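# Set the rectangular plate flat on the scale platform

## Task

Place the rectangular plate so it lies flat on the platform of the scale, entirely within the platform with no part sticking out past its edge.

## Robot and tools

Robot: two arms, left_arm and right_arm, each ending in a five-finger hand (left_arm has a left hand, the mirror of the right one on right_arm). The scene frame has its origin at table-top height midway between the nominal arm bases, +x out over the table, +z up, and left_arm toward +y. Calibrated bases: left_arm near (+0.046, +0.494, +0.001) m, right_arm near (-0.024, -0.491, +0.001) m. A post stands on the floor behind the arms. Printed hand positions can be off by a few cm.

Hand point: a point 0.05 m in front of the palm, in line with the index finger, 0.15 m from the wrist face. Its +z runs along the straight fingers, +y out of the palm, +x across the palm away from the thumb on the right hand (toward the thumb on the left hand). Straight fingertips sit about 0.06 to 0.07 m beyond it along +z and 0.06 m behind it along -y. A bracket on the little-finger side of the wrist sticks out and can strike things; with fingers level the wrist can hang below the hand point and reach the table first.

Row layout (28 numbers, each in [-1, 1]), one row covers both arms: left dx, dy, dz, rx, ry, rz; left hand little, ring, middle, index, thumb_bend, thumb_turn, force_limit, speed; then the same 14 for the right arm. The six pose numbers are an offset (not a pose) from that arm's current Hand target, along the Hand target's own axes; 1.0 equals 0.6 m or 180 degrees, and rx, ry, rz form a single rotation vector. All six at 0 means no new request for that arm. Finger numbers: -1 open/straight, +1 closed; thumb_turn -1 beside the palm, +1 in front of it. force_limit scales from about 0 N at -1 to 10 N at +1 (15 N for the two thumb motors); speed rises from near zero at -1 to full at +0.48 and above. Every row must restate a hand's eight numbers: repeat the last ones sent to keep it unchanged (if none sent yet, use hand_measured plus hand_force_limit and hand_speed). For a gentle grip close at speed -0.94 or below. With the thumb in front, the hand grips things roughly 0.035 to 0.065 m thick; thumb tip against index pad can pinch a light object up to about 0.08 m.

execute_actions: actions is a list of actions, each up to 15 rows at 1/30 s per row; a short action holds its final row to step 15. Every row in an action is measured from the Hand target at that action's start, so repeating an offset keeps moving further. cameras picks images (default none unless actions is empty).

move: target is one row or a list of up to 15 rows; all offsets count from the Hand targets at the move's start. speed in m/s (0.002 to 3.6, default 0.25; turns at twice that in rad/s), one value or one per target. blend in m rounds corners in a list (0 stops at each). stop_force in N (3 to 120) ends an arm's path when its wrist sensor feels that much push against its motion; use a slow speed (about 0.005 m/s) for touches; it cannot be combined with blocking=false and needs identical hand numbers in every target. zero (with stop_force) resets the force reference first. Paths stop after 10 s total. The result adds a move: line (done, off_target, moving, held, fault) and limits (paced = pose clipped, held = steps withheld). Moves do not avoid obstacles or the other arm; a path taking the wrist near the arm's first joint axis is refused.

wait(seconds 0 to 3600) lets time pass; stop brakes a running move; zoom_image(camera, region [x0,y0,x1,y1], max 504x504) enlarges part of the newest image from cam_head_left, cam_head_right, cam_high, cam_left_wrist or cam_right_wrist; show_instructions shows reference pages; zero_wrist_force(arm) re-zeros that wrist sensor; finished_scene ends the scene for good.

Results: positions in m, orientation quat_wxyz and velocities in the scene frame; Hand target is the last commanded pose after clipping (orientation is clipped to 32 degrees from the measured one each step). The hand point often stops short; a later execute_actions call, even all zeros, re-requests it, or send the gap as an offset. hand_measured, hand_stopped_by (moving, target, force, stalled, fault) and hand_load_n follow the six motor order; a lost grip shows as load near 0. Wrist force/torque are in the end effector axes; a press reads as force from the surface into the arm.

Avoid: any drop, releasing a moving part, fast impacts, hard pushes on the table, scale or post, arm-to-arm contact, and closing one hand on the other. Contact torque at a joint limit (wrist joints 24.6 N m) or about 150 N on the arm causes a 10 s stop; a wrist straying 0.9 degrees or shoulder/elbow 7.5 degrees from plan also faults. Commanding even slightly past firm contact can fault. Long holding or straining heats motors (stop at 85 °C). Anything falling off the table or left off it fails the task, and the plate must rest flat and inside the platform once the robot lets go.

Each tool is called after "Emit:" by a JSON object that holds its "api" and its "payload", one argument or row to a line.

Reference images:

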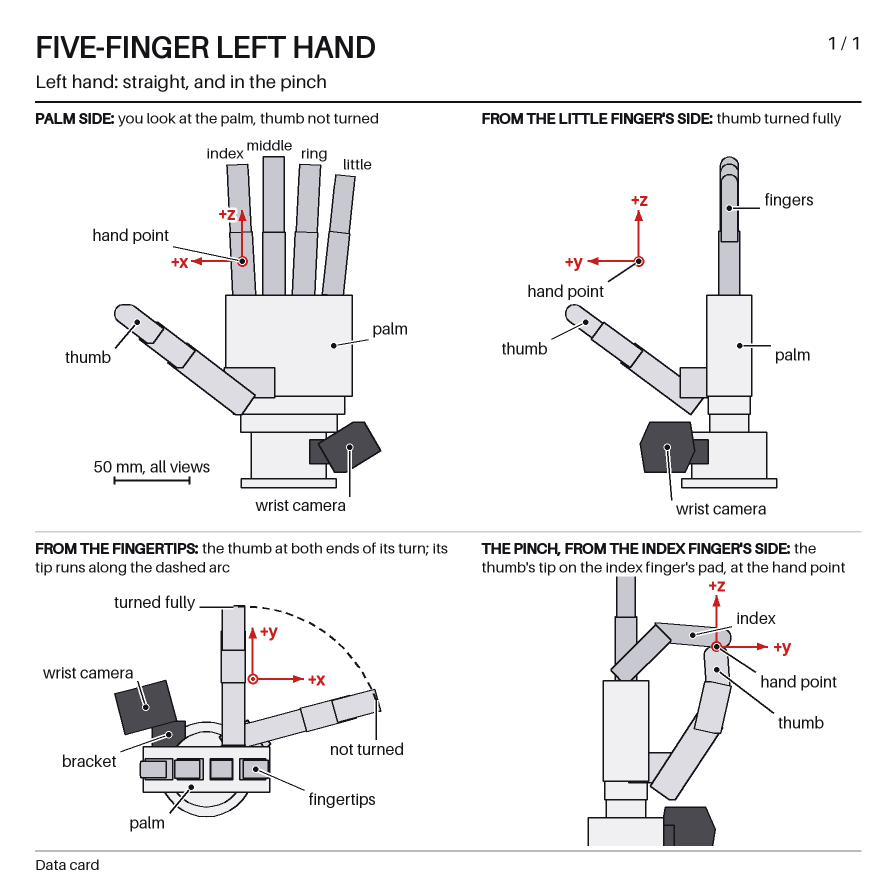

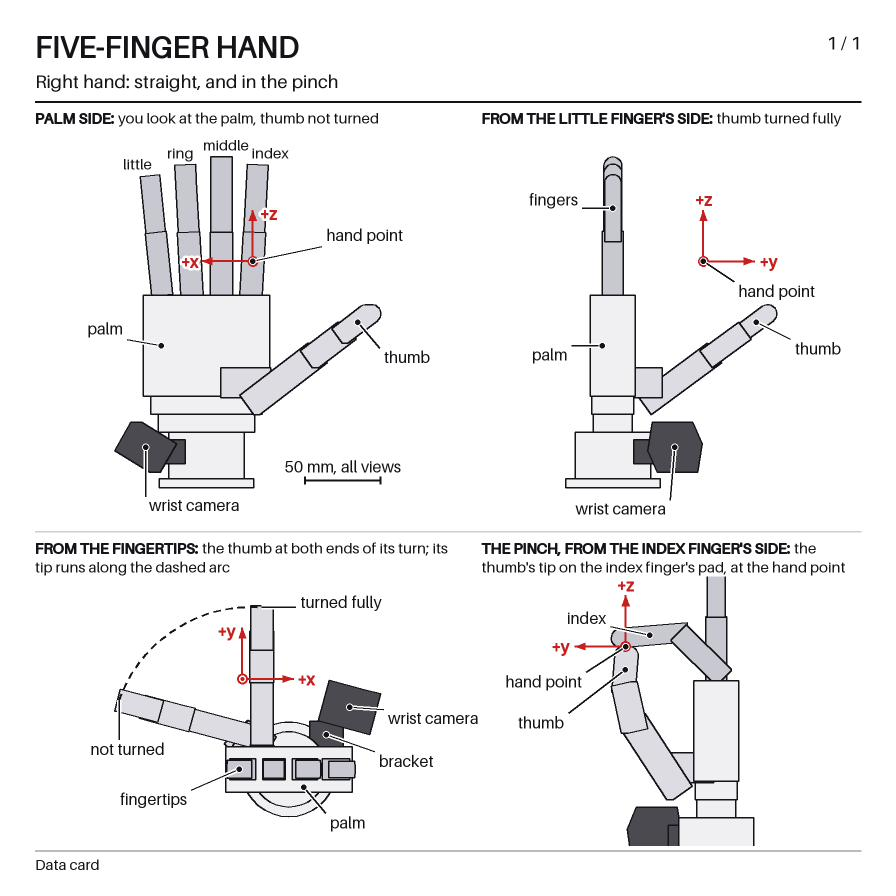

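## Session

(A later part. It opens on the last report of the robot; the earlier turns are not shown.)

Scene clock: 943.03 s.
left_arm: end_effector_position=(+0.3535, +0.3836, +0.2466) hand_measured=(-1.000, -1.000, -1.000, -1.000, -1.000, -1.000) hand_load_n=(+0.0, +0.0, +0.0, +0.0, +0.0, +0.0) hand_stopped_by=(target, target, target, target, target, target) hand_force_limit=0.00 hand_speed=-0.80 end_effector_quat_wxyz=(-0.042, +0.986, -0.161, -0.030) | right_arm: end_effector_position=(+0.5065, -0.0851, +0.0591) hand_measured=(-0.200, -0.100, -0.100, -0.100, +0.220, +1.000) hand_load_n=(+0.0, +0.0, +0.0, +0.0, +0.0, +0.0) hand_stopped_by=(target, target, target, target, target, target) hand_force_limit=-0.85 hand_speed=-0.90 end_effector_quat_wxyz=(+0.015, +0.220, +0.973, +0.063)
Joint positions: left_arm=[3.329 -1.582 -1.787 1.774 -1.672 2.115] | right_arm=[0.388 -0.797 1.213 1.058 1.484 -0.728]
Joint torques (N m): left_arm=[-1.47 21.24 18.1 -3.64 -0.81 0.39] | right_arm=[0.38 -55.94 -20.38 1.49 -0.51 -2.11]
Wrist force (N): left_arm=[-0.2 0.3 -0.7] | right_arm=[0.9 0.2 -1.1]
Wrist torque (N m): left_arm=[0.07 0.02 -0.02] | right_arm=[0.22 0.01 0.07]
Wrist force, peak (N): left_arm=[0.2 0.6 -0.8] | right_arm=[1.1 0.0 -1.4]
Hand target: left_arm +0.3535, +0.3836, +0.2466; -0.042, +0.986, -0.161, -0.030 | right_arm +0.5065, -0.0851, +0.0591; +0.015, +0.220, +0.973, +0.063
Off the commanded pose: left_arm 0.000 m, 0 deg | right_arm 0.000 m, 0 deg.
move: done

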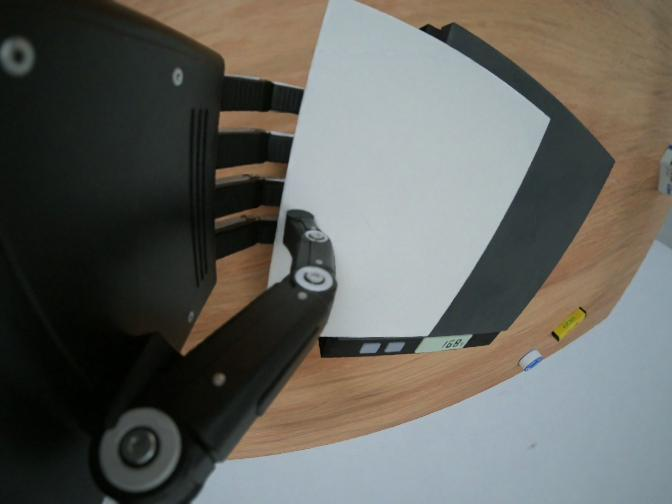

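Emit:
{"api": "move", "payload": {
  "target": [0,0,0,0,0,0,-1,-1,-1,-1,-1,-1,0,-0.8,0,-0.0826,-0.0109,0,0,0,-0.2,-0.1,-0.1,-0.1,0.22,1,-0.85,-0.9],
  "speed": 0.05,
  "cameras": ["cam_right_wrist","cam_high"]
}}

Emit:
{"api": "move", "payload": {
  "target": [0,0,0,0,0,0,-1,-1,-1,-1,-1,-1,0,-0.8,-0.013,0.0163,-0.1239,0,0,0,0.6,-1,0.6,-1,-1,-1,0,0.3],
  "speed": 0.15,
  "cameras": ["all"]
}}

Emit:
{"api": "zoom_image", "payload": {
  "camera": "cam_high",
  "region": [190, 150, 310, 280]
}}

Emit:
{"api": "zoom_image", "payload": {
  "camera": "cam_left_wrist",
  "region": [120, 300, 320, 420]
}}

Emit:
{"api": "zoom_image", "payload": {
  "camera": "cam_head_left",
  "region": [220, 280, 340, 370]
}}

Scene clock: 978.20 s.
left_arm: end_effector_position=(+0.3535, +0.3836, +0.2466) hand_measured=(-1.000, -1.000, -1.000, -1.000, -1.000, -1.000) hand_load_n=(+0.0, +0.0, +0.0, +0.0, +0.0, +0.0) hand_stopped_by=(target, target, target, target, target, target) hand_force_limit=0.00 hand_speed=-0.80 end_effector_quat_wxyz=(-0.042, +0.986, -0.161, -0.030) | right_arm: end_effector_position=(+0.4850, -0.1303, +0.0592) hand_measured=(-0.200, -0.100, -0.100, -0.100, +0.220, +1.000) hand_load_n=(+0.0, +0.0, +0.0, +0.0, +0.0, +0.0) hand_stopped_by=(target, target, target, target, target, target) hand_force_limit=-0.85 hand_speed=-0.90 end_effector_quat_wxyz=(+0.015, +0.220, +0.973, +0.064)
Joint positions: left_arm=[3.329 -1.582 -1.787 1.774 -1.672 2.115] | right_arm=[0.323 -0.895 1.39 0.984 1.478 -0.793]
Joint torques (N m): left_arm=[-1.53 21.49 17.52 -3.54 -0.82 0.26] | right_arm=[10.79 -30.57 -22.14 3.48 -1.41 2.65]
Wrist force (N): left_arm=[0.2 0.5 -0.4] | right_arm=[0.6 0.2 -0.6]
Wrist torque (N m): left_arm=[0.09 -0.02 -0.01] | right_arm=[0.20 0.05 0.14]
Wrist force, peak (N): left_arm=[0.1 0.2 -0.9] | right_arm=[0.9 -0.1 -1.4]
Hand target: left_arm +0.3535, +0.3836, +0.2466; -0.042, +0.986, -0.161, -0.030 | right_arm +0.4849, -0.1302, +0.0591; +0.015, +0.220, +0.973, +0.063
Off the commanded pose: left_arm 0.000 m, 0 deg | right_arm 0.000 m, 0 deg.
move: done
Images, in order (width x height): cam_high 504x504, cam_right_wrist 672x504.

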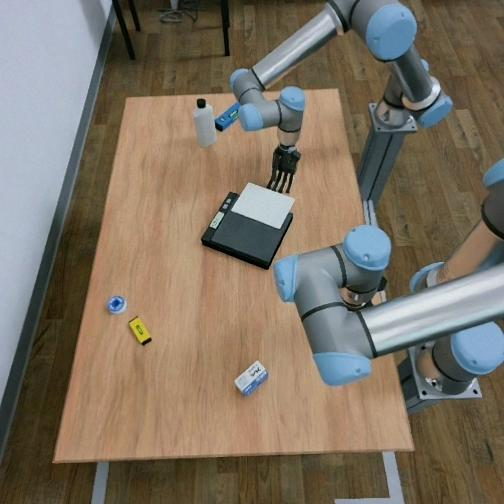

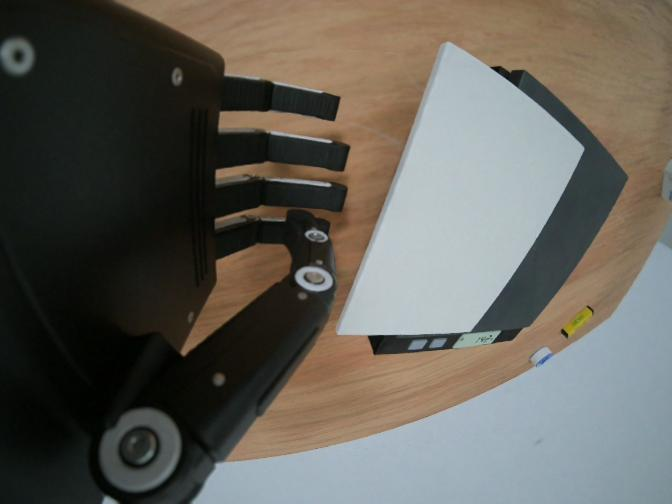

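Scene clock: 979.30 s.
left_arm: end_effector_position=(+0.3535, +0.3836, +0.2466) hand_measured=(-1.000, -1.000, -1.000, -1.000, -1.000, -1.000) hand_load_n=(+0.0, +0.0, +0.0, +0.0, +0.0, +0.0) hand_stopped_by=(target, target, target, target, target, target) hand_force_limit=0.00 hand_speed=-0.80 end_effector_quat_wxyz=(-0.042, +0.986, -0.161, -0.030) | right_arm: end_effector_position=(+0.4920, -0.1336, +0.1341) hand_measured=(+0.600, -1.000, +0.244, -1.000, -1.000, -1.000) hand_load_n=(+0.0, +0.0, +0.0, +0.0, +0.0, +0.0) hand_stopped_by=(target, target, force, target, target, target) hand_force_limit=0.00 hand_speed=0.30 end_effector_quat_wxyz=(+0.015, +0.220, +0.973, +0.063)
Joint positions: left_arm=[3.329 -1.582 -1.787 1.774 -1.672 2.115] | right_arm=[0.312 -0.958 1.289 1.149 1.477 -0.804]
Joint torques (N m): left_arm=[-1.42 21.85 18.42 -3.58 -0.79 0.5] | right_arm=[8.79 -30.44 -19.92 3.19 0.49 2.13]
Wrist force (N): left_arm=[0.1 0.5 -0.6] | right_arm=[0.8 0.2 -1.0]
Wrist torque (N m): left_arm=[0.10 -0.02 -0.01] | right_arm=[0.22 0.04 0.17]
Wrist force, peak (N): left_arm=[0.2 0.5 -0.8] | right_arm=[0.7 0.3 -2.3]
Hand target: left_arm +0.3535, +0.3836, +0.2466; -0.042, +0.986, -0.161, -0.030 | right_arm +0.4920, -0.1335, +0.1341; +0.015, +0.220, +0.973, +0.063
Off the commanded pose: left_arm 0.000 m, 0 deg | right_arm 0.000 m, 0 deg.
move: done

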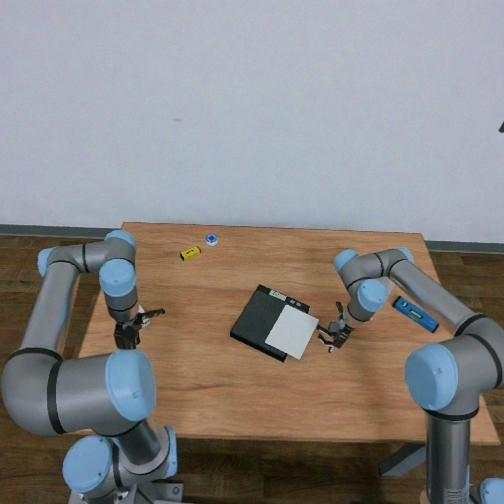

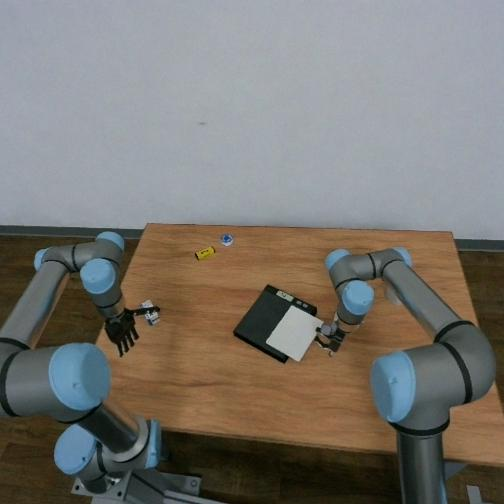

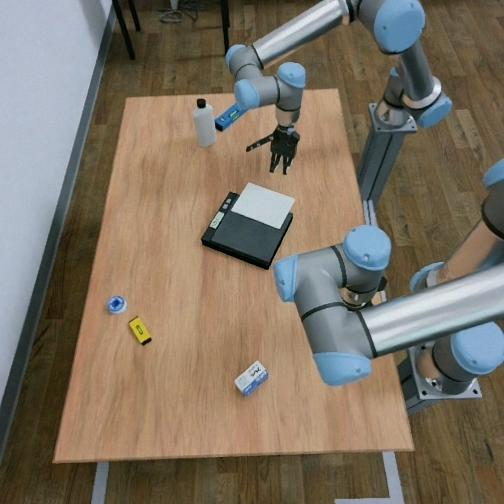

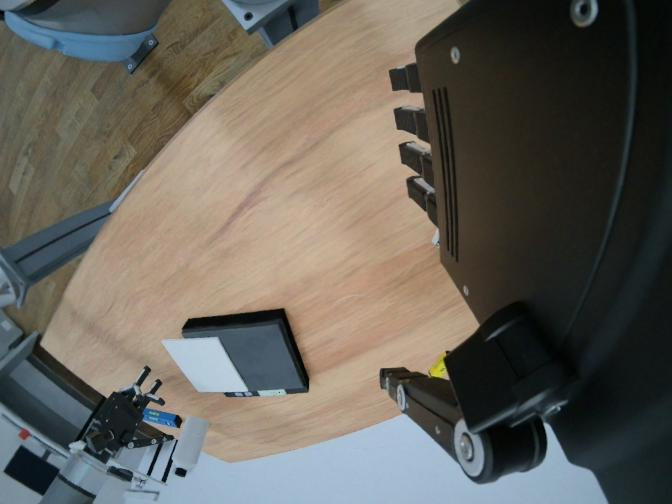

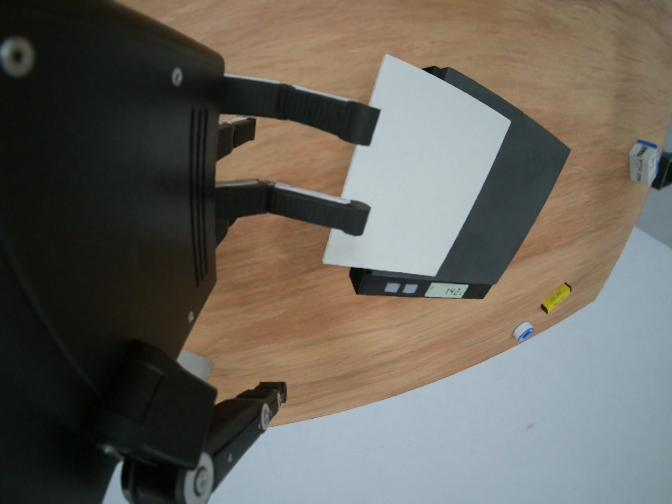

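Scaled by 3.877 from the camera's image (finer frame: 720x720).

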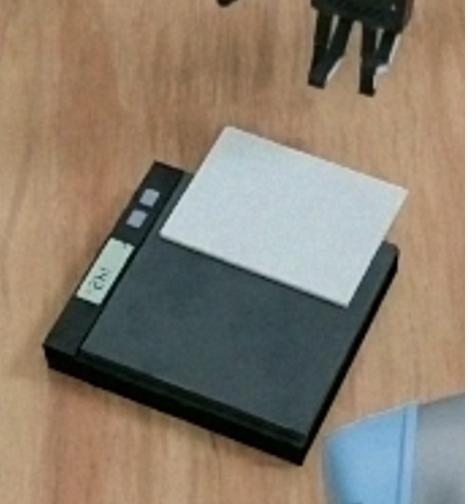

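Scaled by 2.520 from the camera's image (finer frame: 960x720).

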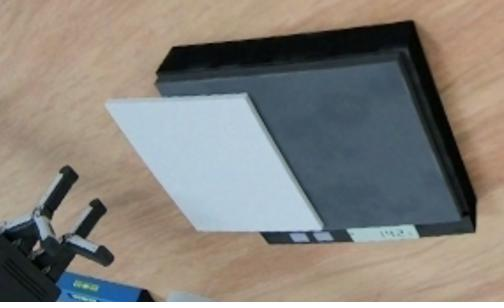

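Scaled by 4.200 from the camera's image (finer frame: 720x720).

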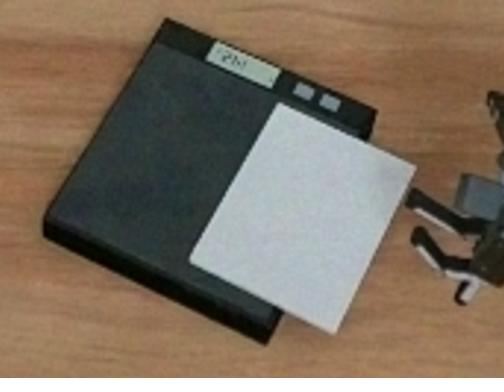

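Emit:
{"api": "move", "payload": {
  "target": [0,0,0,0,0,0,-1,-1,-1,-1,-1,-1,0,-0.8,0,-0.0028,0.02115,0,0,0,0.6,-1,0.65,-1,-1,-1,0,0.0],
  "speed": 0.05
}}

Emit:
{"api": "move", "payload": {
  "target": [0,0,0,0,0,0,-1,-1,-1,-1,-1,-1,0,-0.8,0,0.1322,0.0174,0,0,0,0.6,-1,0.65,-1,-1,-1,0,0.0],
  "speed": 0.03,
  "stop_force": 5,
  "cameras": ["all"]
}}

Emit:
{"api": "zoom_image", "payload": {
  "camera": "cam_high",
  "region": [190, 150, 310, 280]
}}

Emit:
{"api": "zoom_image", "payload": {
  "camera": "cam_left_wrist",
  "region": [120, 300, 320, 420]
}}

Emit:
{"api": "zoom_image", "payload": {
  "camera": "cam_right_wrist",
  "region": [210, 0, 600, 400]
}}

Scene clock: 1004.30 s.
left_arm: end_effector_position=(+0.3535, +0.3836, +0.2466) hand_measured=(-1.000, -1.000, -1.000, -1.000, -1.000, -1.000) hand_load_n=(+0.0, +0.0, +0.0, +0.0, -0.5, +0.0) hand_stopped_by=(target, target, target, target, target, target) hand_force_limit=0.00 hand_speed=-0.80 end_effector_quat_wxyz=(-0.042, +0.986, -0.161, -0.030) | right_arm: end_effector_position=(+0.4919, -0.1336, +0.1210) hand_measured=(+0.600, -1.000, +0.650, -1.000, -1.000, -1.000) hand_load_n=(+0.0, +0.0, +0.0, +0.0, +0.0, +0.0) hand_stopped_by=(target, target, target, target, target, target) hand_force_limit=0.00 hand_speed=0.00 end_effector_quat_wxyz=(+0.015, +0.220, +0.973, +0.063) end_effector_velocity=(+0.000, +0.000, +0.001) end_effector_angular_velocity=(-0.002, +0.001, -0.001)
Joint positions: left_arm=[3.329 -1.582 -1.787 1.774 -1.672 2.115] | right_arm=[0.313 -0.947 1.307 1.121 1.477 -0.804]
Joint velocities: left_arm=[within noise] | right_arm=[0 -0.001 -0.002 0.005 0.002 0.001]
Joint torques (N m): left_arm=[-1.46 21.44 18.18 -3.63 -1.04 0.58] | right_arm=[4.71 -54.33 -23.9 3.5 0.88 1.22]
Wrist force (N): left_arm=[0.1 0.3 -0.8] | right_arm=[0.6 0.2 -0.9]
Wrist torque (N m): left_arm=[0.09 -0.02 -0.01] | right_arm=[0.22 0.07 0.17]
Wrist force, peak (N): left_arm=[0.0 0.4 -0.9] | right_arm=[0.6 0.3 -1.5]
Hand target: left_arm +0.3535, +0.3836, +0.2466; -0.042, +0.986, -0.161, -0.030 | right_arm +0.4920, -0.1336, +0.1213; +0.015, +0.220, +0.973, +0.063
Off the commanded pose: left_arm 0.000 m, 0 deg | right_arm 0.000 m, 0 deg.
move: done

Scene clock: 1008.03 s.
left_arm: end_effector_position=(+0.3535, +0.3836, +0.2466) hand_measured=(-1.000, -1.000, -1.000, -1.000, -1.000, -1.000) hand_load_n=(+0.0, +0.0, +0.0, +0.0, +0.0, +0.0) hand_stopped_by=(target, target, target, target, target, target) hand_force_limit=0.00 hand_speed=-0.80 end_effector_quat_wxyz=(-0.042, +0.986, -0.161, -0.030) | right_arm: end_effector_position=(+0.5264, -0.0614, +0.1212) hand_measured=(+0.600, -1.000, +0.650, -1.000, -1.000, -1.000) hand_load_n=(+0.0, +0.0, +0.0, +0.0, -0.5, +0.0) hand_stopped_by=(target, target, target, target, target, target) hand_force_limit=0.00 hand_speed=0.00 end_effector_quat_wxyz=(+0.015, +0.220, +0.973, +0.063)
Joint positions: left_arm=[3.329 -1.582 -1.787 1.774 -1.672 2.115] | right_arm=[0.412 -0.772 0.999 1.244 1.487 -0.704]
Joint torques (N m): left_arm=[-1.68 21.17 17.91 -3.54 -0.84 0.48] | right_arm=[-9.17 -63.02 -10.62 0.13 -0.36 -3.21]
Wrist force (N): left_arm=[0.0 0.4 -0.7] | right_arm=[0.9 0.1 -1.2]
Wrist torque (N m): left_arm=[0.09 -0.01 -0.02] | right_arm=[0.23 0.02 0.08]
Wrist force, peak (N): left_arm=[0.1 0.3 -1.1] | right_arm=[0.7 -0.7 -1.4]
Hand target: left_arm +0.3535, +0.3836, +0.2466; -0.042, +0.986, -0.161, -0.030 | right_arm +0.5264, -0.0614, +0.1212; +0.015, +0.220, +0.973, +0.063
Off the commanded pose: left_arm 0.000 m, 0 deg | right_arm 0.000 m, 0 deg.
move: done

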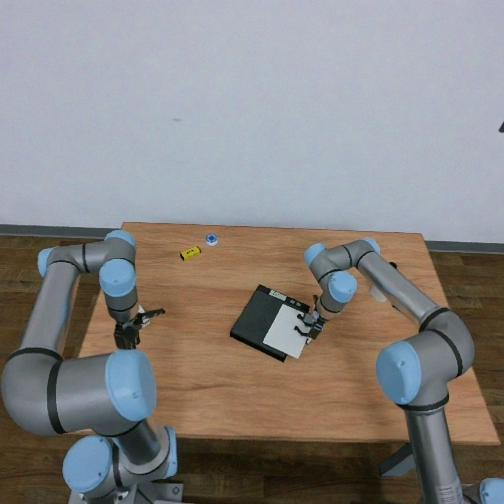

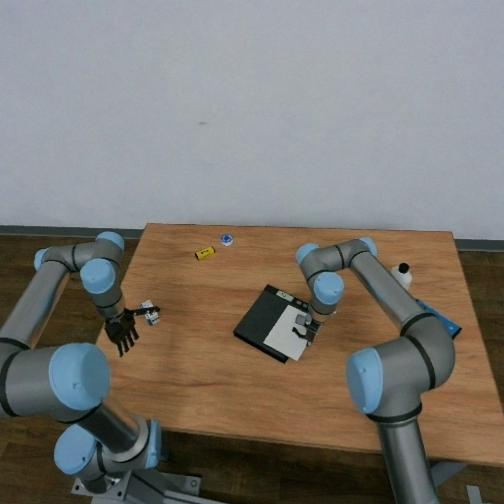

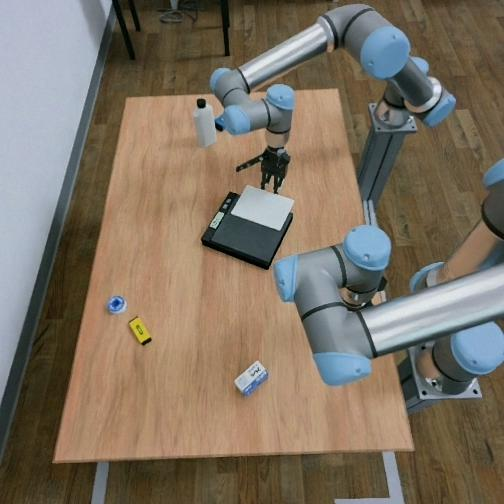

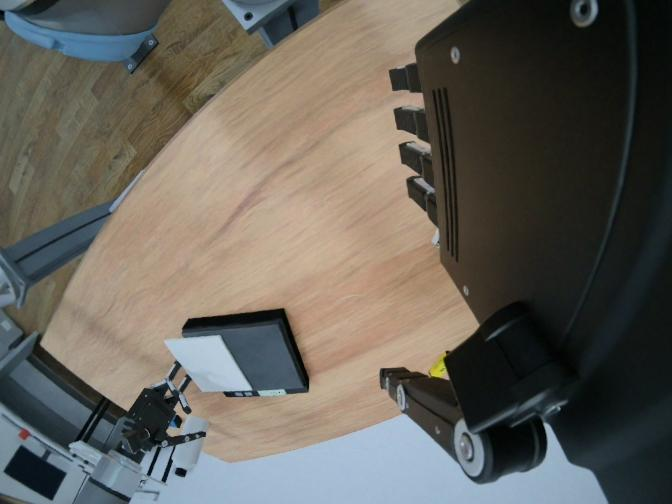

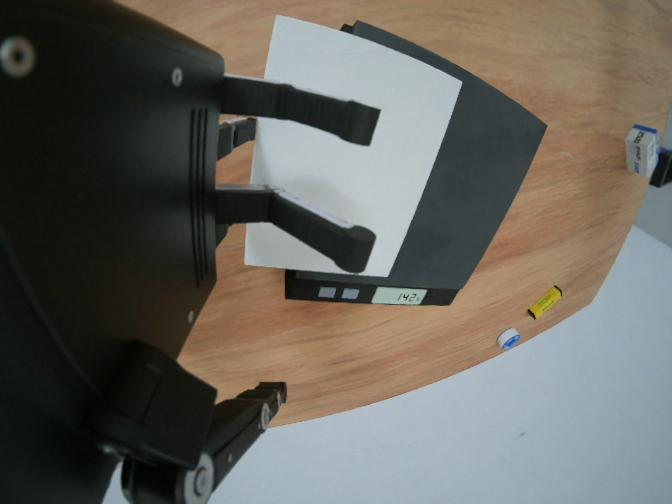

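Scaled by 3.877 from the camera's image (finer frame: 720x720).

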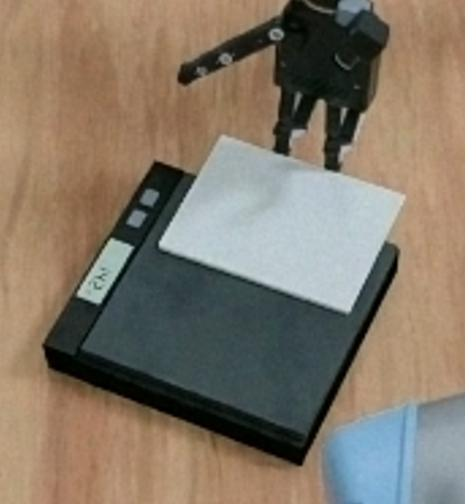

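Scaled by 2.520 from the camera's image (finer frame: 960x720).

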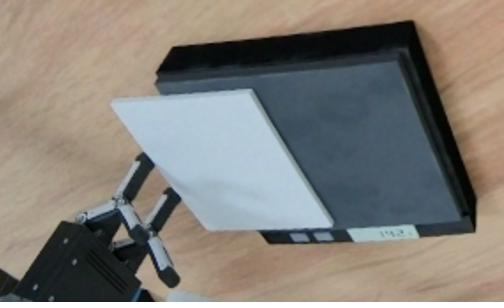

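Scaled by 1.260 from the camera's image (finer frame: 960x720).

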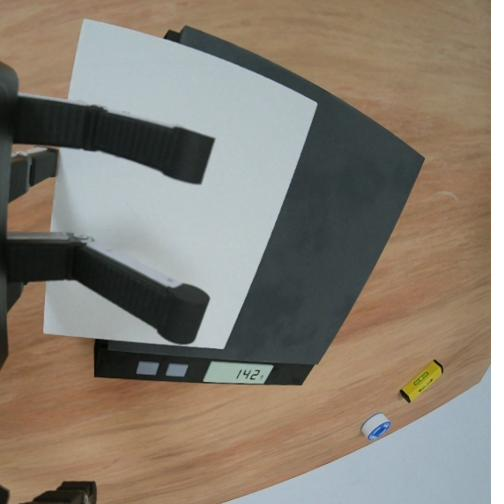

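Emit:
{"api": "move", "payload": {
  "target": [0,0,0,0,0,0,-1,-1,-1,-1,-1,-1,0,-0.8,0,0.0826,0.0109,0,0,0,0.6,-1,0.65,-1,-1,-1,0,0.0],
  "speed": 0.03,
  "stop_force": 5,
  "cameras": ["all"]
}}

Emit:
{"api": "zoom_image", "payload": {
  "camera": "cam_high",
  "region": [190, 150, 310, 280]
}}

Emit:
{"api": "zoom_image", "payload": {
  "camera": "cam_left_wrist",
  "region": [120, 300, 320, 420]
}}

Emit:
{"api": "zoom_image", "payload": {
  "camera": "cam_right_wrist",
  "region": [210, 0, 600, 400]
}}

Scene clock: 1015.97 s.
left_arm: end_effector_position=(+0.3535, +0.3836, +0.2466) hand_measured=(-1.000, -1.000, -1.000, -1.000, -1.000, -1.000) hand_load_n=(+0.0, +0.0, +0.0, +0.0, +0.0, +0.0) hand_stopped_by=(target, target, target, target, target, target) hand_force_limit=0.00 hand_speed=-0.80 end_effector_quat_wxyz=(-0.042, +0.986, -0.161, -0.030) | right_arm: end_effector_position=(+0.5480, -0.0163, +0.1212) hand_measured=(+0.600, -1.000, +0.650, -1.000, -1.000, -1.000) hand_load_n=(+0.0, +0.0, +0.0, +0.0, -0.5, +0.0) hand_stopped_by=(target, target, target, target, target, target) hand_force_limit=0.00 hand_speed=0.00 end_effector_quat_wxyz=(+0.015, +0.220, +0.973, +0.063)
Joint positions: left_arm=[3.329 -1.582 -1.787 1.774 -1.672 2.115] | right_arm=[0.464 -0.634 0.744 1.357 1.492 -0.652]
Joint torques (N m): left_arm=[-1.09 20.8 18.17 -3.66 -1.04 0.55] | right_arm=[-9.56 -67.11 -13.19 0.06 0.23 -3.09]
Wrist force (N): left_arm=[0.1 0.2 -0.7] | right_arm=[0.6 0.2 -1.1]
Wrist torque (N m): left_arm=[0.07 -0.03 0.00] | right_arm=[0.23 0.05 0.05]
Wrist force, peak (N): left_arm=[0.3 0.4 -0.9] | right_arm=[1.1 -0.9 -1.8]
Hand target: left_arm +0.3535, +0.3836, +0.2466; -0.042, +0.986, -0.161, -0.030 | right_arm +0.5480, -0.0163, +0.1212; +0.015, +0.220, +0.973, +0.063
Off the commanded pose: left_arm 0.000 m, 0 deg | right_arm 0.000 m, 0 deg.
move: done

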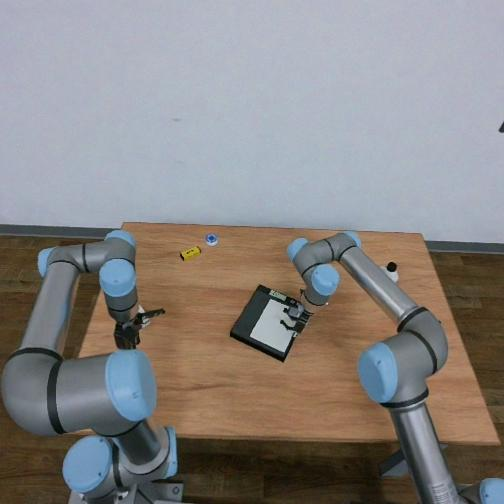

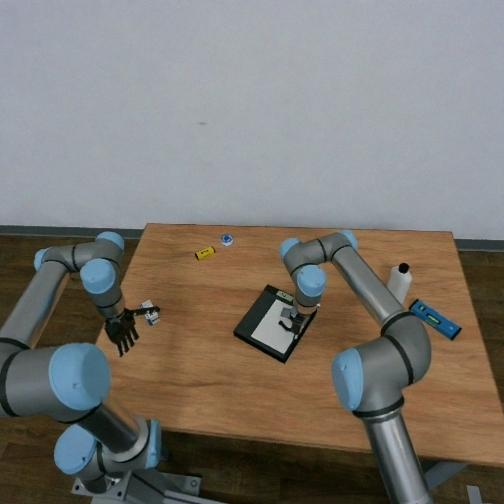

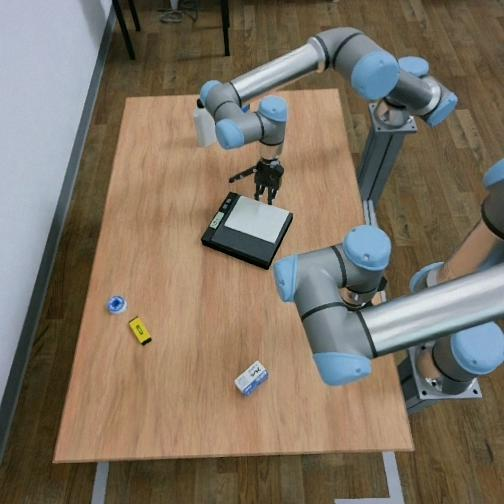

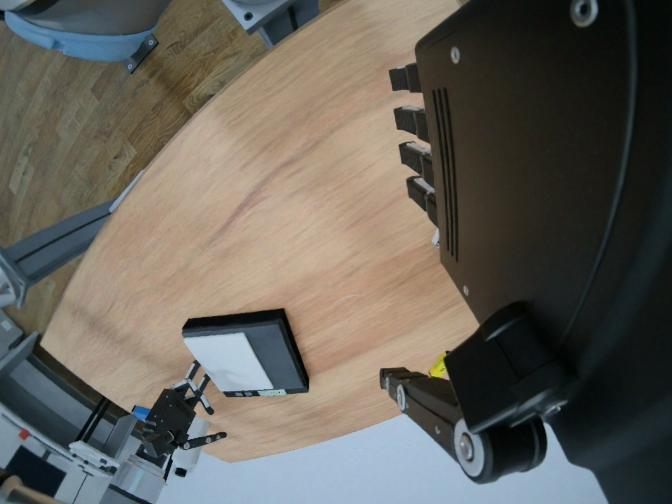

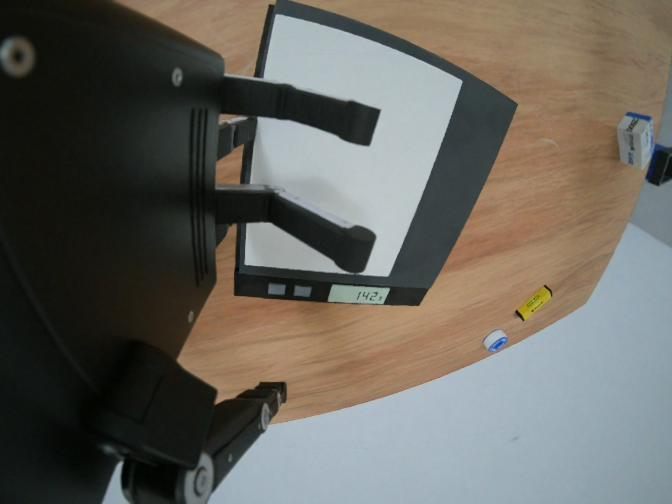

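Scaled by 3.877 from the camera's image (finer frame: 720x720).

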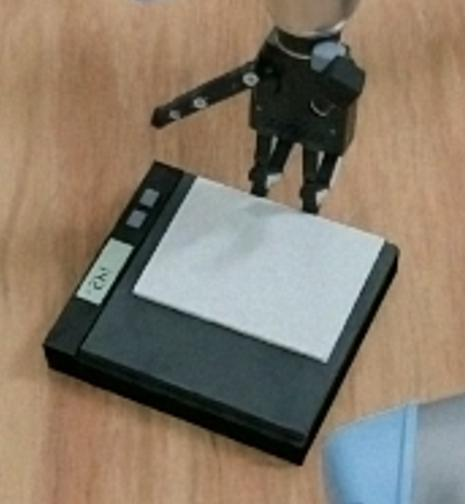

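Scaled by 2.520 from the camera's image (finer frame: 960x720).

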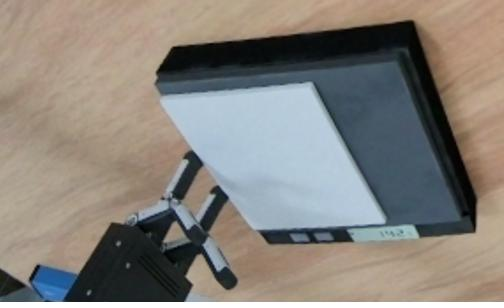

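Scaled by 1.260 from the camera's image (finer frame: 960x720).

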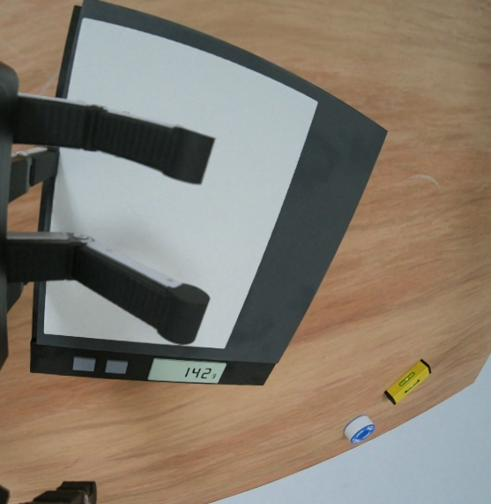

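Emit:
{"api": "move", "payload": {
  "target": [0,0,0,0,0,0,-1,-1,-1,-1,-1,-1,0,-0.8,0,0.0446,0.0059,0,0,0,0.6,-1,0.65,-1,-1,-1,0,0.0],
  "speed": 0.03,
  "stop_force": 5
}}

Emit:
{"api": "move", "payload": {
  "target": [0,0,0,0,0,0,-1,-1,-1,-1,-1,-1,0,-0.8,0,-0.0165,-0.0022,0,0,0,0.6,-1,0.65,-1,-1,-1,0,0.0],
  "speed": 0.03,
  "cameras": ["all"]
}}

Emit:
{"api": "zoom_image", "payload": {
  "camera": "cam_high",
  "region": [190, 150, 310, 280]
}}

Emit:
{"api": "zoom_image", "payload": {
  "camera": "cam_left_wrist",
  "region": [120, 300, 320, 420]
}}

Emit:
{"api": "zoom_image", "payload": {
  "camera": "cam_right_wrist",
  "region": [190, 0, 580, 400]
}}

Scene clock: 1051.83 s.
left_arm: end_effector_position=(+0.3535, +0.3836, +0.2466) hand_measured=(-1.000, -1.000, -1.000, -1.000, -1.000, -1.000) hand_load_n=(+0.0, +0.0, +0.0, +0.0, +0.0, +0.0) hand_stopped_by=(target, target, target, target, target, target) hand_force_limit=0.00 hand_speed=-0.80 end_effector_quat_wxyz=(-0.042, +0.986, -0.161, -0.030) | right_arm: end_effector_position=(+0.5596, +0.0081, +0.1212) hand_measured=(+0.600, -1.000, +0.650, -1.000, -1.000, -1.000) hand_load_n=(+0.0, +0.0, +0.0, +0.0, +0.0, +0.0) hand_stopped_by=(target, target, target, target, target, target) hand_force_limit=0.00 hand_speed=0.00 end_effector_quat_wxyz=(+0.015, +0.220, +0.973, +0.063)
Joint positions: left_arm=[3.329 -1.582 -1.787 1.774 -1.672 2.115] | right_arm=[0.489 -0.537 0.56 1.442 1.494 -0.627]
Joint torques (N m): left_arm=[-2.28 21.86 18.04 -3.69 -1.01 0.59] | right_arm=[-9.28 -70.02 -15.66 0.07 0.15 -3.18]
Wrist force (N): left_arm=[0.1 0.6 -0.6] | right_arm=[0.7 0.1 -1.0]
Wrist torque (N m): left_arm=[0.12 -0.03 -0.01] | right_arm=[0.21 0.04 0.07]
Wrist force, peak (N): left_arm=[0.1 0.4 -0.9] | right_arm=[1.0 -0.8 -1.7]
Hand target: left_arm +0.3535, +0.3836, +0.2466; -0.042, +0.986, -0.161, -0.030 | right_arm +0.5596, +0.0081, +0.1212; +0.015, +0.220, +0.973, +0.063
Off the commanded pose: left_arm 0.000 m, 0 deg | right_arm 0.000 m, 0 deg.
move: done

Scene clock: 1052.50 s.
left_arm: end_effector_position=(+0.3535, +0.3836, +0.2466) hand_measured=(-1.000, -1.000, -1.000, -1.000, -1.000, -1.000) hand_load_n=(+0.0, +0.0, +0.0, +0.0, +0.0, +0.0) hand_stopped_by=(target, target, target, target, target, target) hand_force_limit=0.00 hand_speed=-0.80 end_effector_quat_wxyz=(-0.042, +0.986, -0.161, -0.030) | right_arm: end_effector_position=(+0.5554, -0.0010, +0.1214) hand_measured=(+0.600, -1.000, +0.650, -1.000, -1.000, -1.000) hand_load_n=(+0.0, +0.0, +0.0, +0.0, +0.0, +0.0) hand_stopped_by=(target, target, target, target, target, target) hand_force_limit=0.00 hand_speed=0.00 end_effector_quat_wxyz=(+0.015, +0.220, +0.973, +0.064)
Joint positions: left_arm=[3.329 -1.582 -1.787 1.774 -1.672 2.115] | right_arm=[0.48 -0.576 0.634 1.407 1.493 -0.637]
Joint torques (N m): left_arm=[-2.06 21.1 18.69 -3.66 -1.09 0.53] | right_arm=[7.36 -44.03 -24.38 3.31 -1.7 0.64]
Wrist force (N): left_arm=[0.1 0.4 -0.6] | right_arm=[0.8 0.6 -1.3]
Wrist torque (N m): left_arm=[0.09 -0.02 -0.01] | right_arm=[0.31 0.05 0.19]
Wrist force, peak (N): left_arm=[0.1 0.5 -0.8] | right_arm=[0.8 0.5 -1.4]
Hand target: left_arm +0.3535, +0.3836, +0.2466; -0.042, +0.986, -0.161, -0.030 | right_arm +0.5553, -0.0009, +0.1212; +0.015, +0.220, +0.973, +0.063
Off the commanded pose: left_arm 0.000 m, 0 deg | right_arm 0.000 m, 0 deg.
move: done

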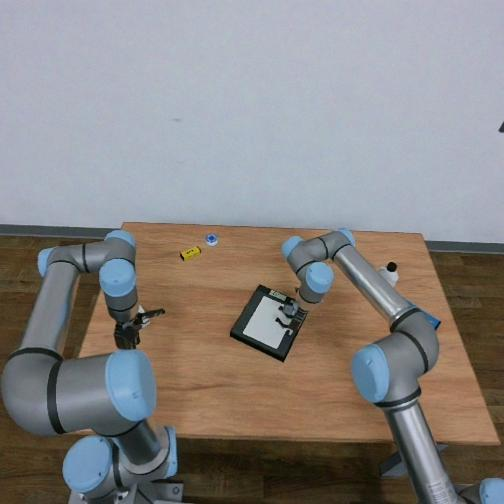

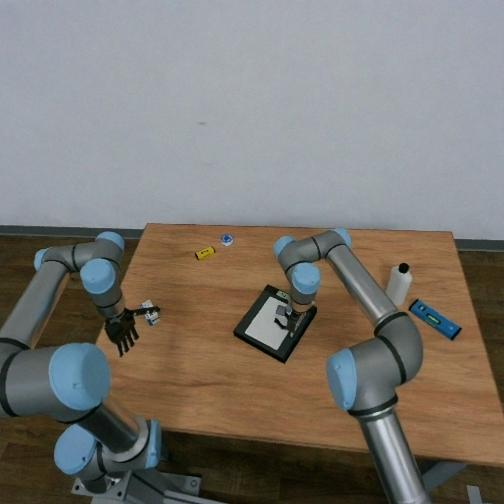

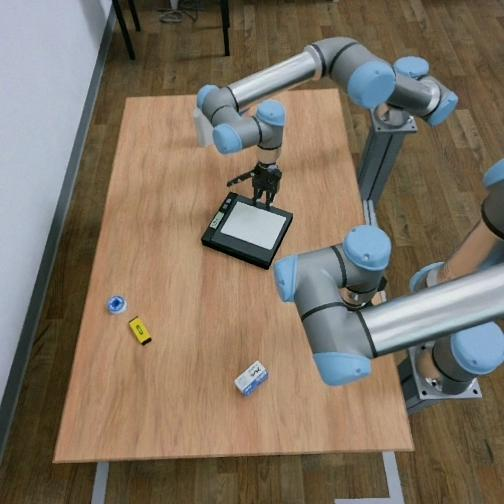

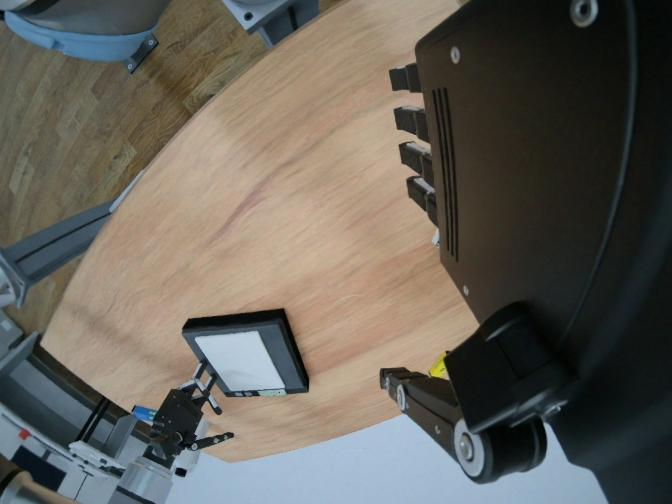

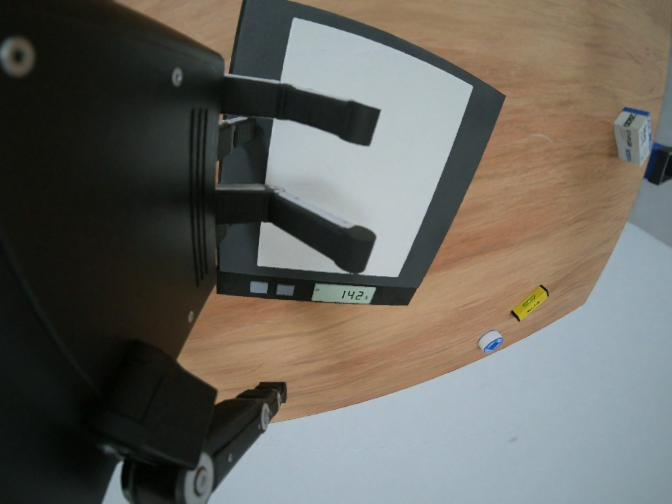

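Scaled by 3.877 from the camera's image (finer frame: 720x720).

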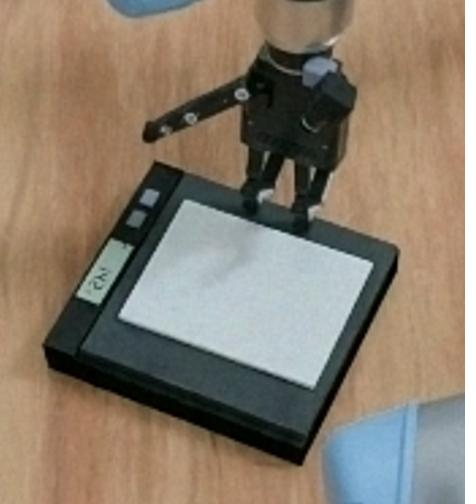

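Scaled by 2.520 from the camera's image (finer frame: 960x720).

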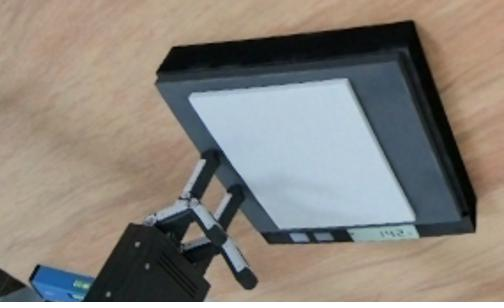

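Scaled by 1.260 from the camera's image (finer frame: 960x720).

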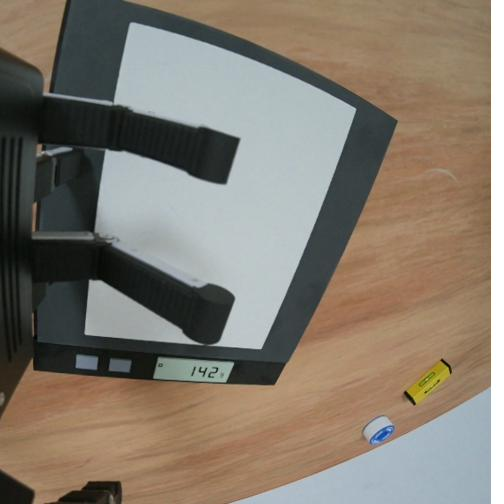

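Emit:
{"api": "move", "payload": {
  "target": [0,0,0,0,0,0,-1,-1,-1,-1,-1,-1,0,-0.8,0,-0.0409,-0.1436,0,0,0,0.6,-1,0.65,-1,-1,-1,0,0.0],
  "speed": 0.12,
  "cameras": ["cam_high","cam_left_wrist","cam_right_wrist"]
}}

Emit:
{"api": "zoom_image", "payload": {
  "camera": "cam_high",
  "region": [190, 150, 310, 280]
}}

Scene clock: 1057.93 s.
left_arm: end_effector_position=(+0.3535, +0.3836, +0.2466) hand_measured=(-1.000, -1.000, -1.000, -1.000, -1.000, -1.000) hand_load_n=(+0.0, +0.0, +0.0, +0.0, +0.0, +0.0) hand_stopped_by=(target, target, target, target, target, target) hand_force_limit=0.00 hand_speed=-0.80 end_effector_quat_wxyz=(-0.042, +0.986, -0.161, -0.030) | right_arm: end_effector_position=(+0.5400, -0.0331, +0.2035) hand_measured=(+0.600, -1.000, +0.650, -1.000, -1.000, -1.000) hand_load_n=(+0.0, +0.0, +0.0, +0.5, -0.5, +0.0) hand_stopped_by=(target, target, target, target, target, target) hand_force_limit=0.00 hand_speed=0.00 end_effector_quat_wxyz=(+0.015, +0.220, +0.973, +0.063) end_effector_velocity=(+0.001, +0.001, -0.003) end_effector_angular_velocity=(-0.001, -0.002, -0.002)
Joint positions: left_arm=[3.329 -1.582 -1.787 1.774 -1.672 2.115] | right_arm=[0.445 -0.706 0.668 1.506 1.49 -0.671]
Joint velocities: left_arm=[within noise] | right_arm=[0.002 0.004 0 -0.005 0.002 0.003]
Joint torques (N m): left_arm=[-2.27 21.27 18.14 -3.69 -1 0.55] | right_arm=[9.33 -41.5 -13.35 0.27 -1.23 2.3]
Wrist force (N): left_arm=[-0.2 0.4 -0.6] | right_arm=[0.8 0.4 -0.9]
Wrist torque (N m): left_arm=[0.09 0.02 -0.03] | right_arm=[0.26 0.03 0.18]
Wrist force, peak (N): left_arm=[0.2 0.5 -0.9] | right_arm=[0.9 0.1 -1.9]
Hand target: left_arm +0.3535, +0.3836, +0.2466; -0.042, +0.986, -0.161, -0.030 | right_arm +0.5400, -0.0330, +0.2034; +0.015, +0.220, +0.973, +0.063
Off the commanded pose: left_arm 0.000 m, 0 deg | right_arm 0.000 m, 0 deg.
move: done

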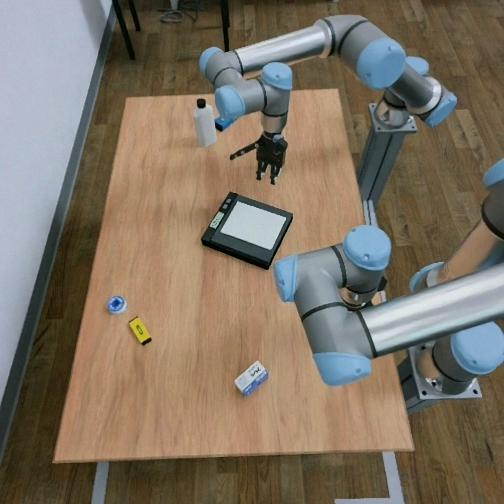

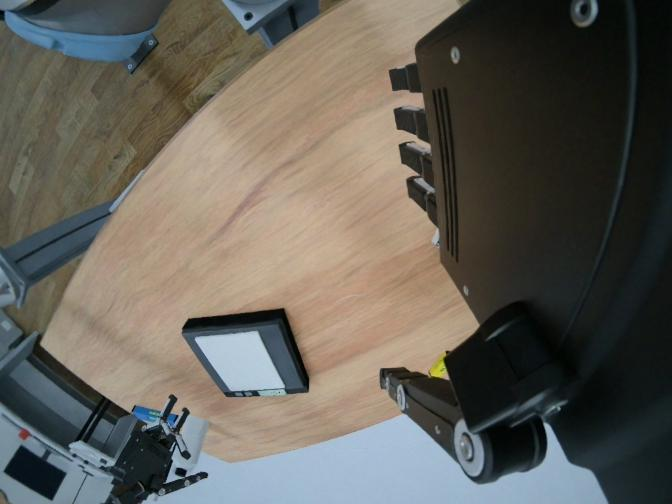

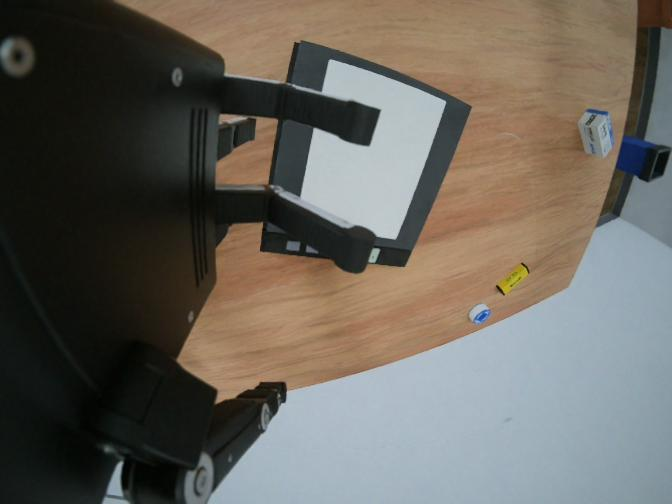

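Scaled by 3.877 from the camera's image (finer frame: 720x720).

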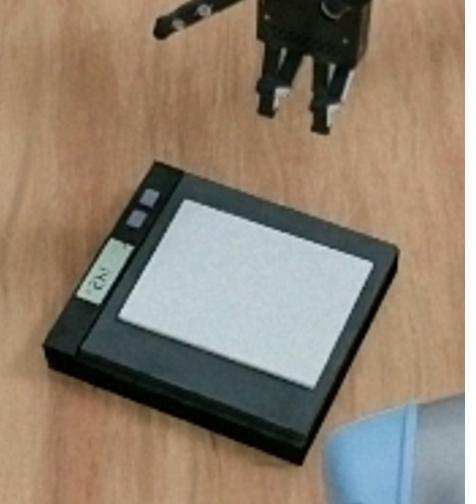

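The plate is lying flat and centred on the scale's platform, and the right hand has moved clear of it.

Emit:
{"api": "finished_scene", "payload": {
  "scene": 1
}}

The scene is finished: the task was done.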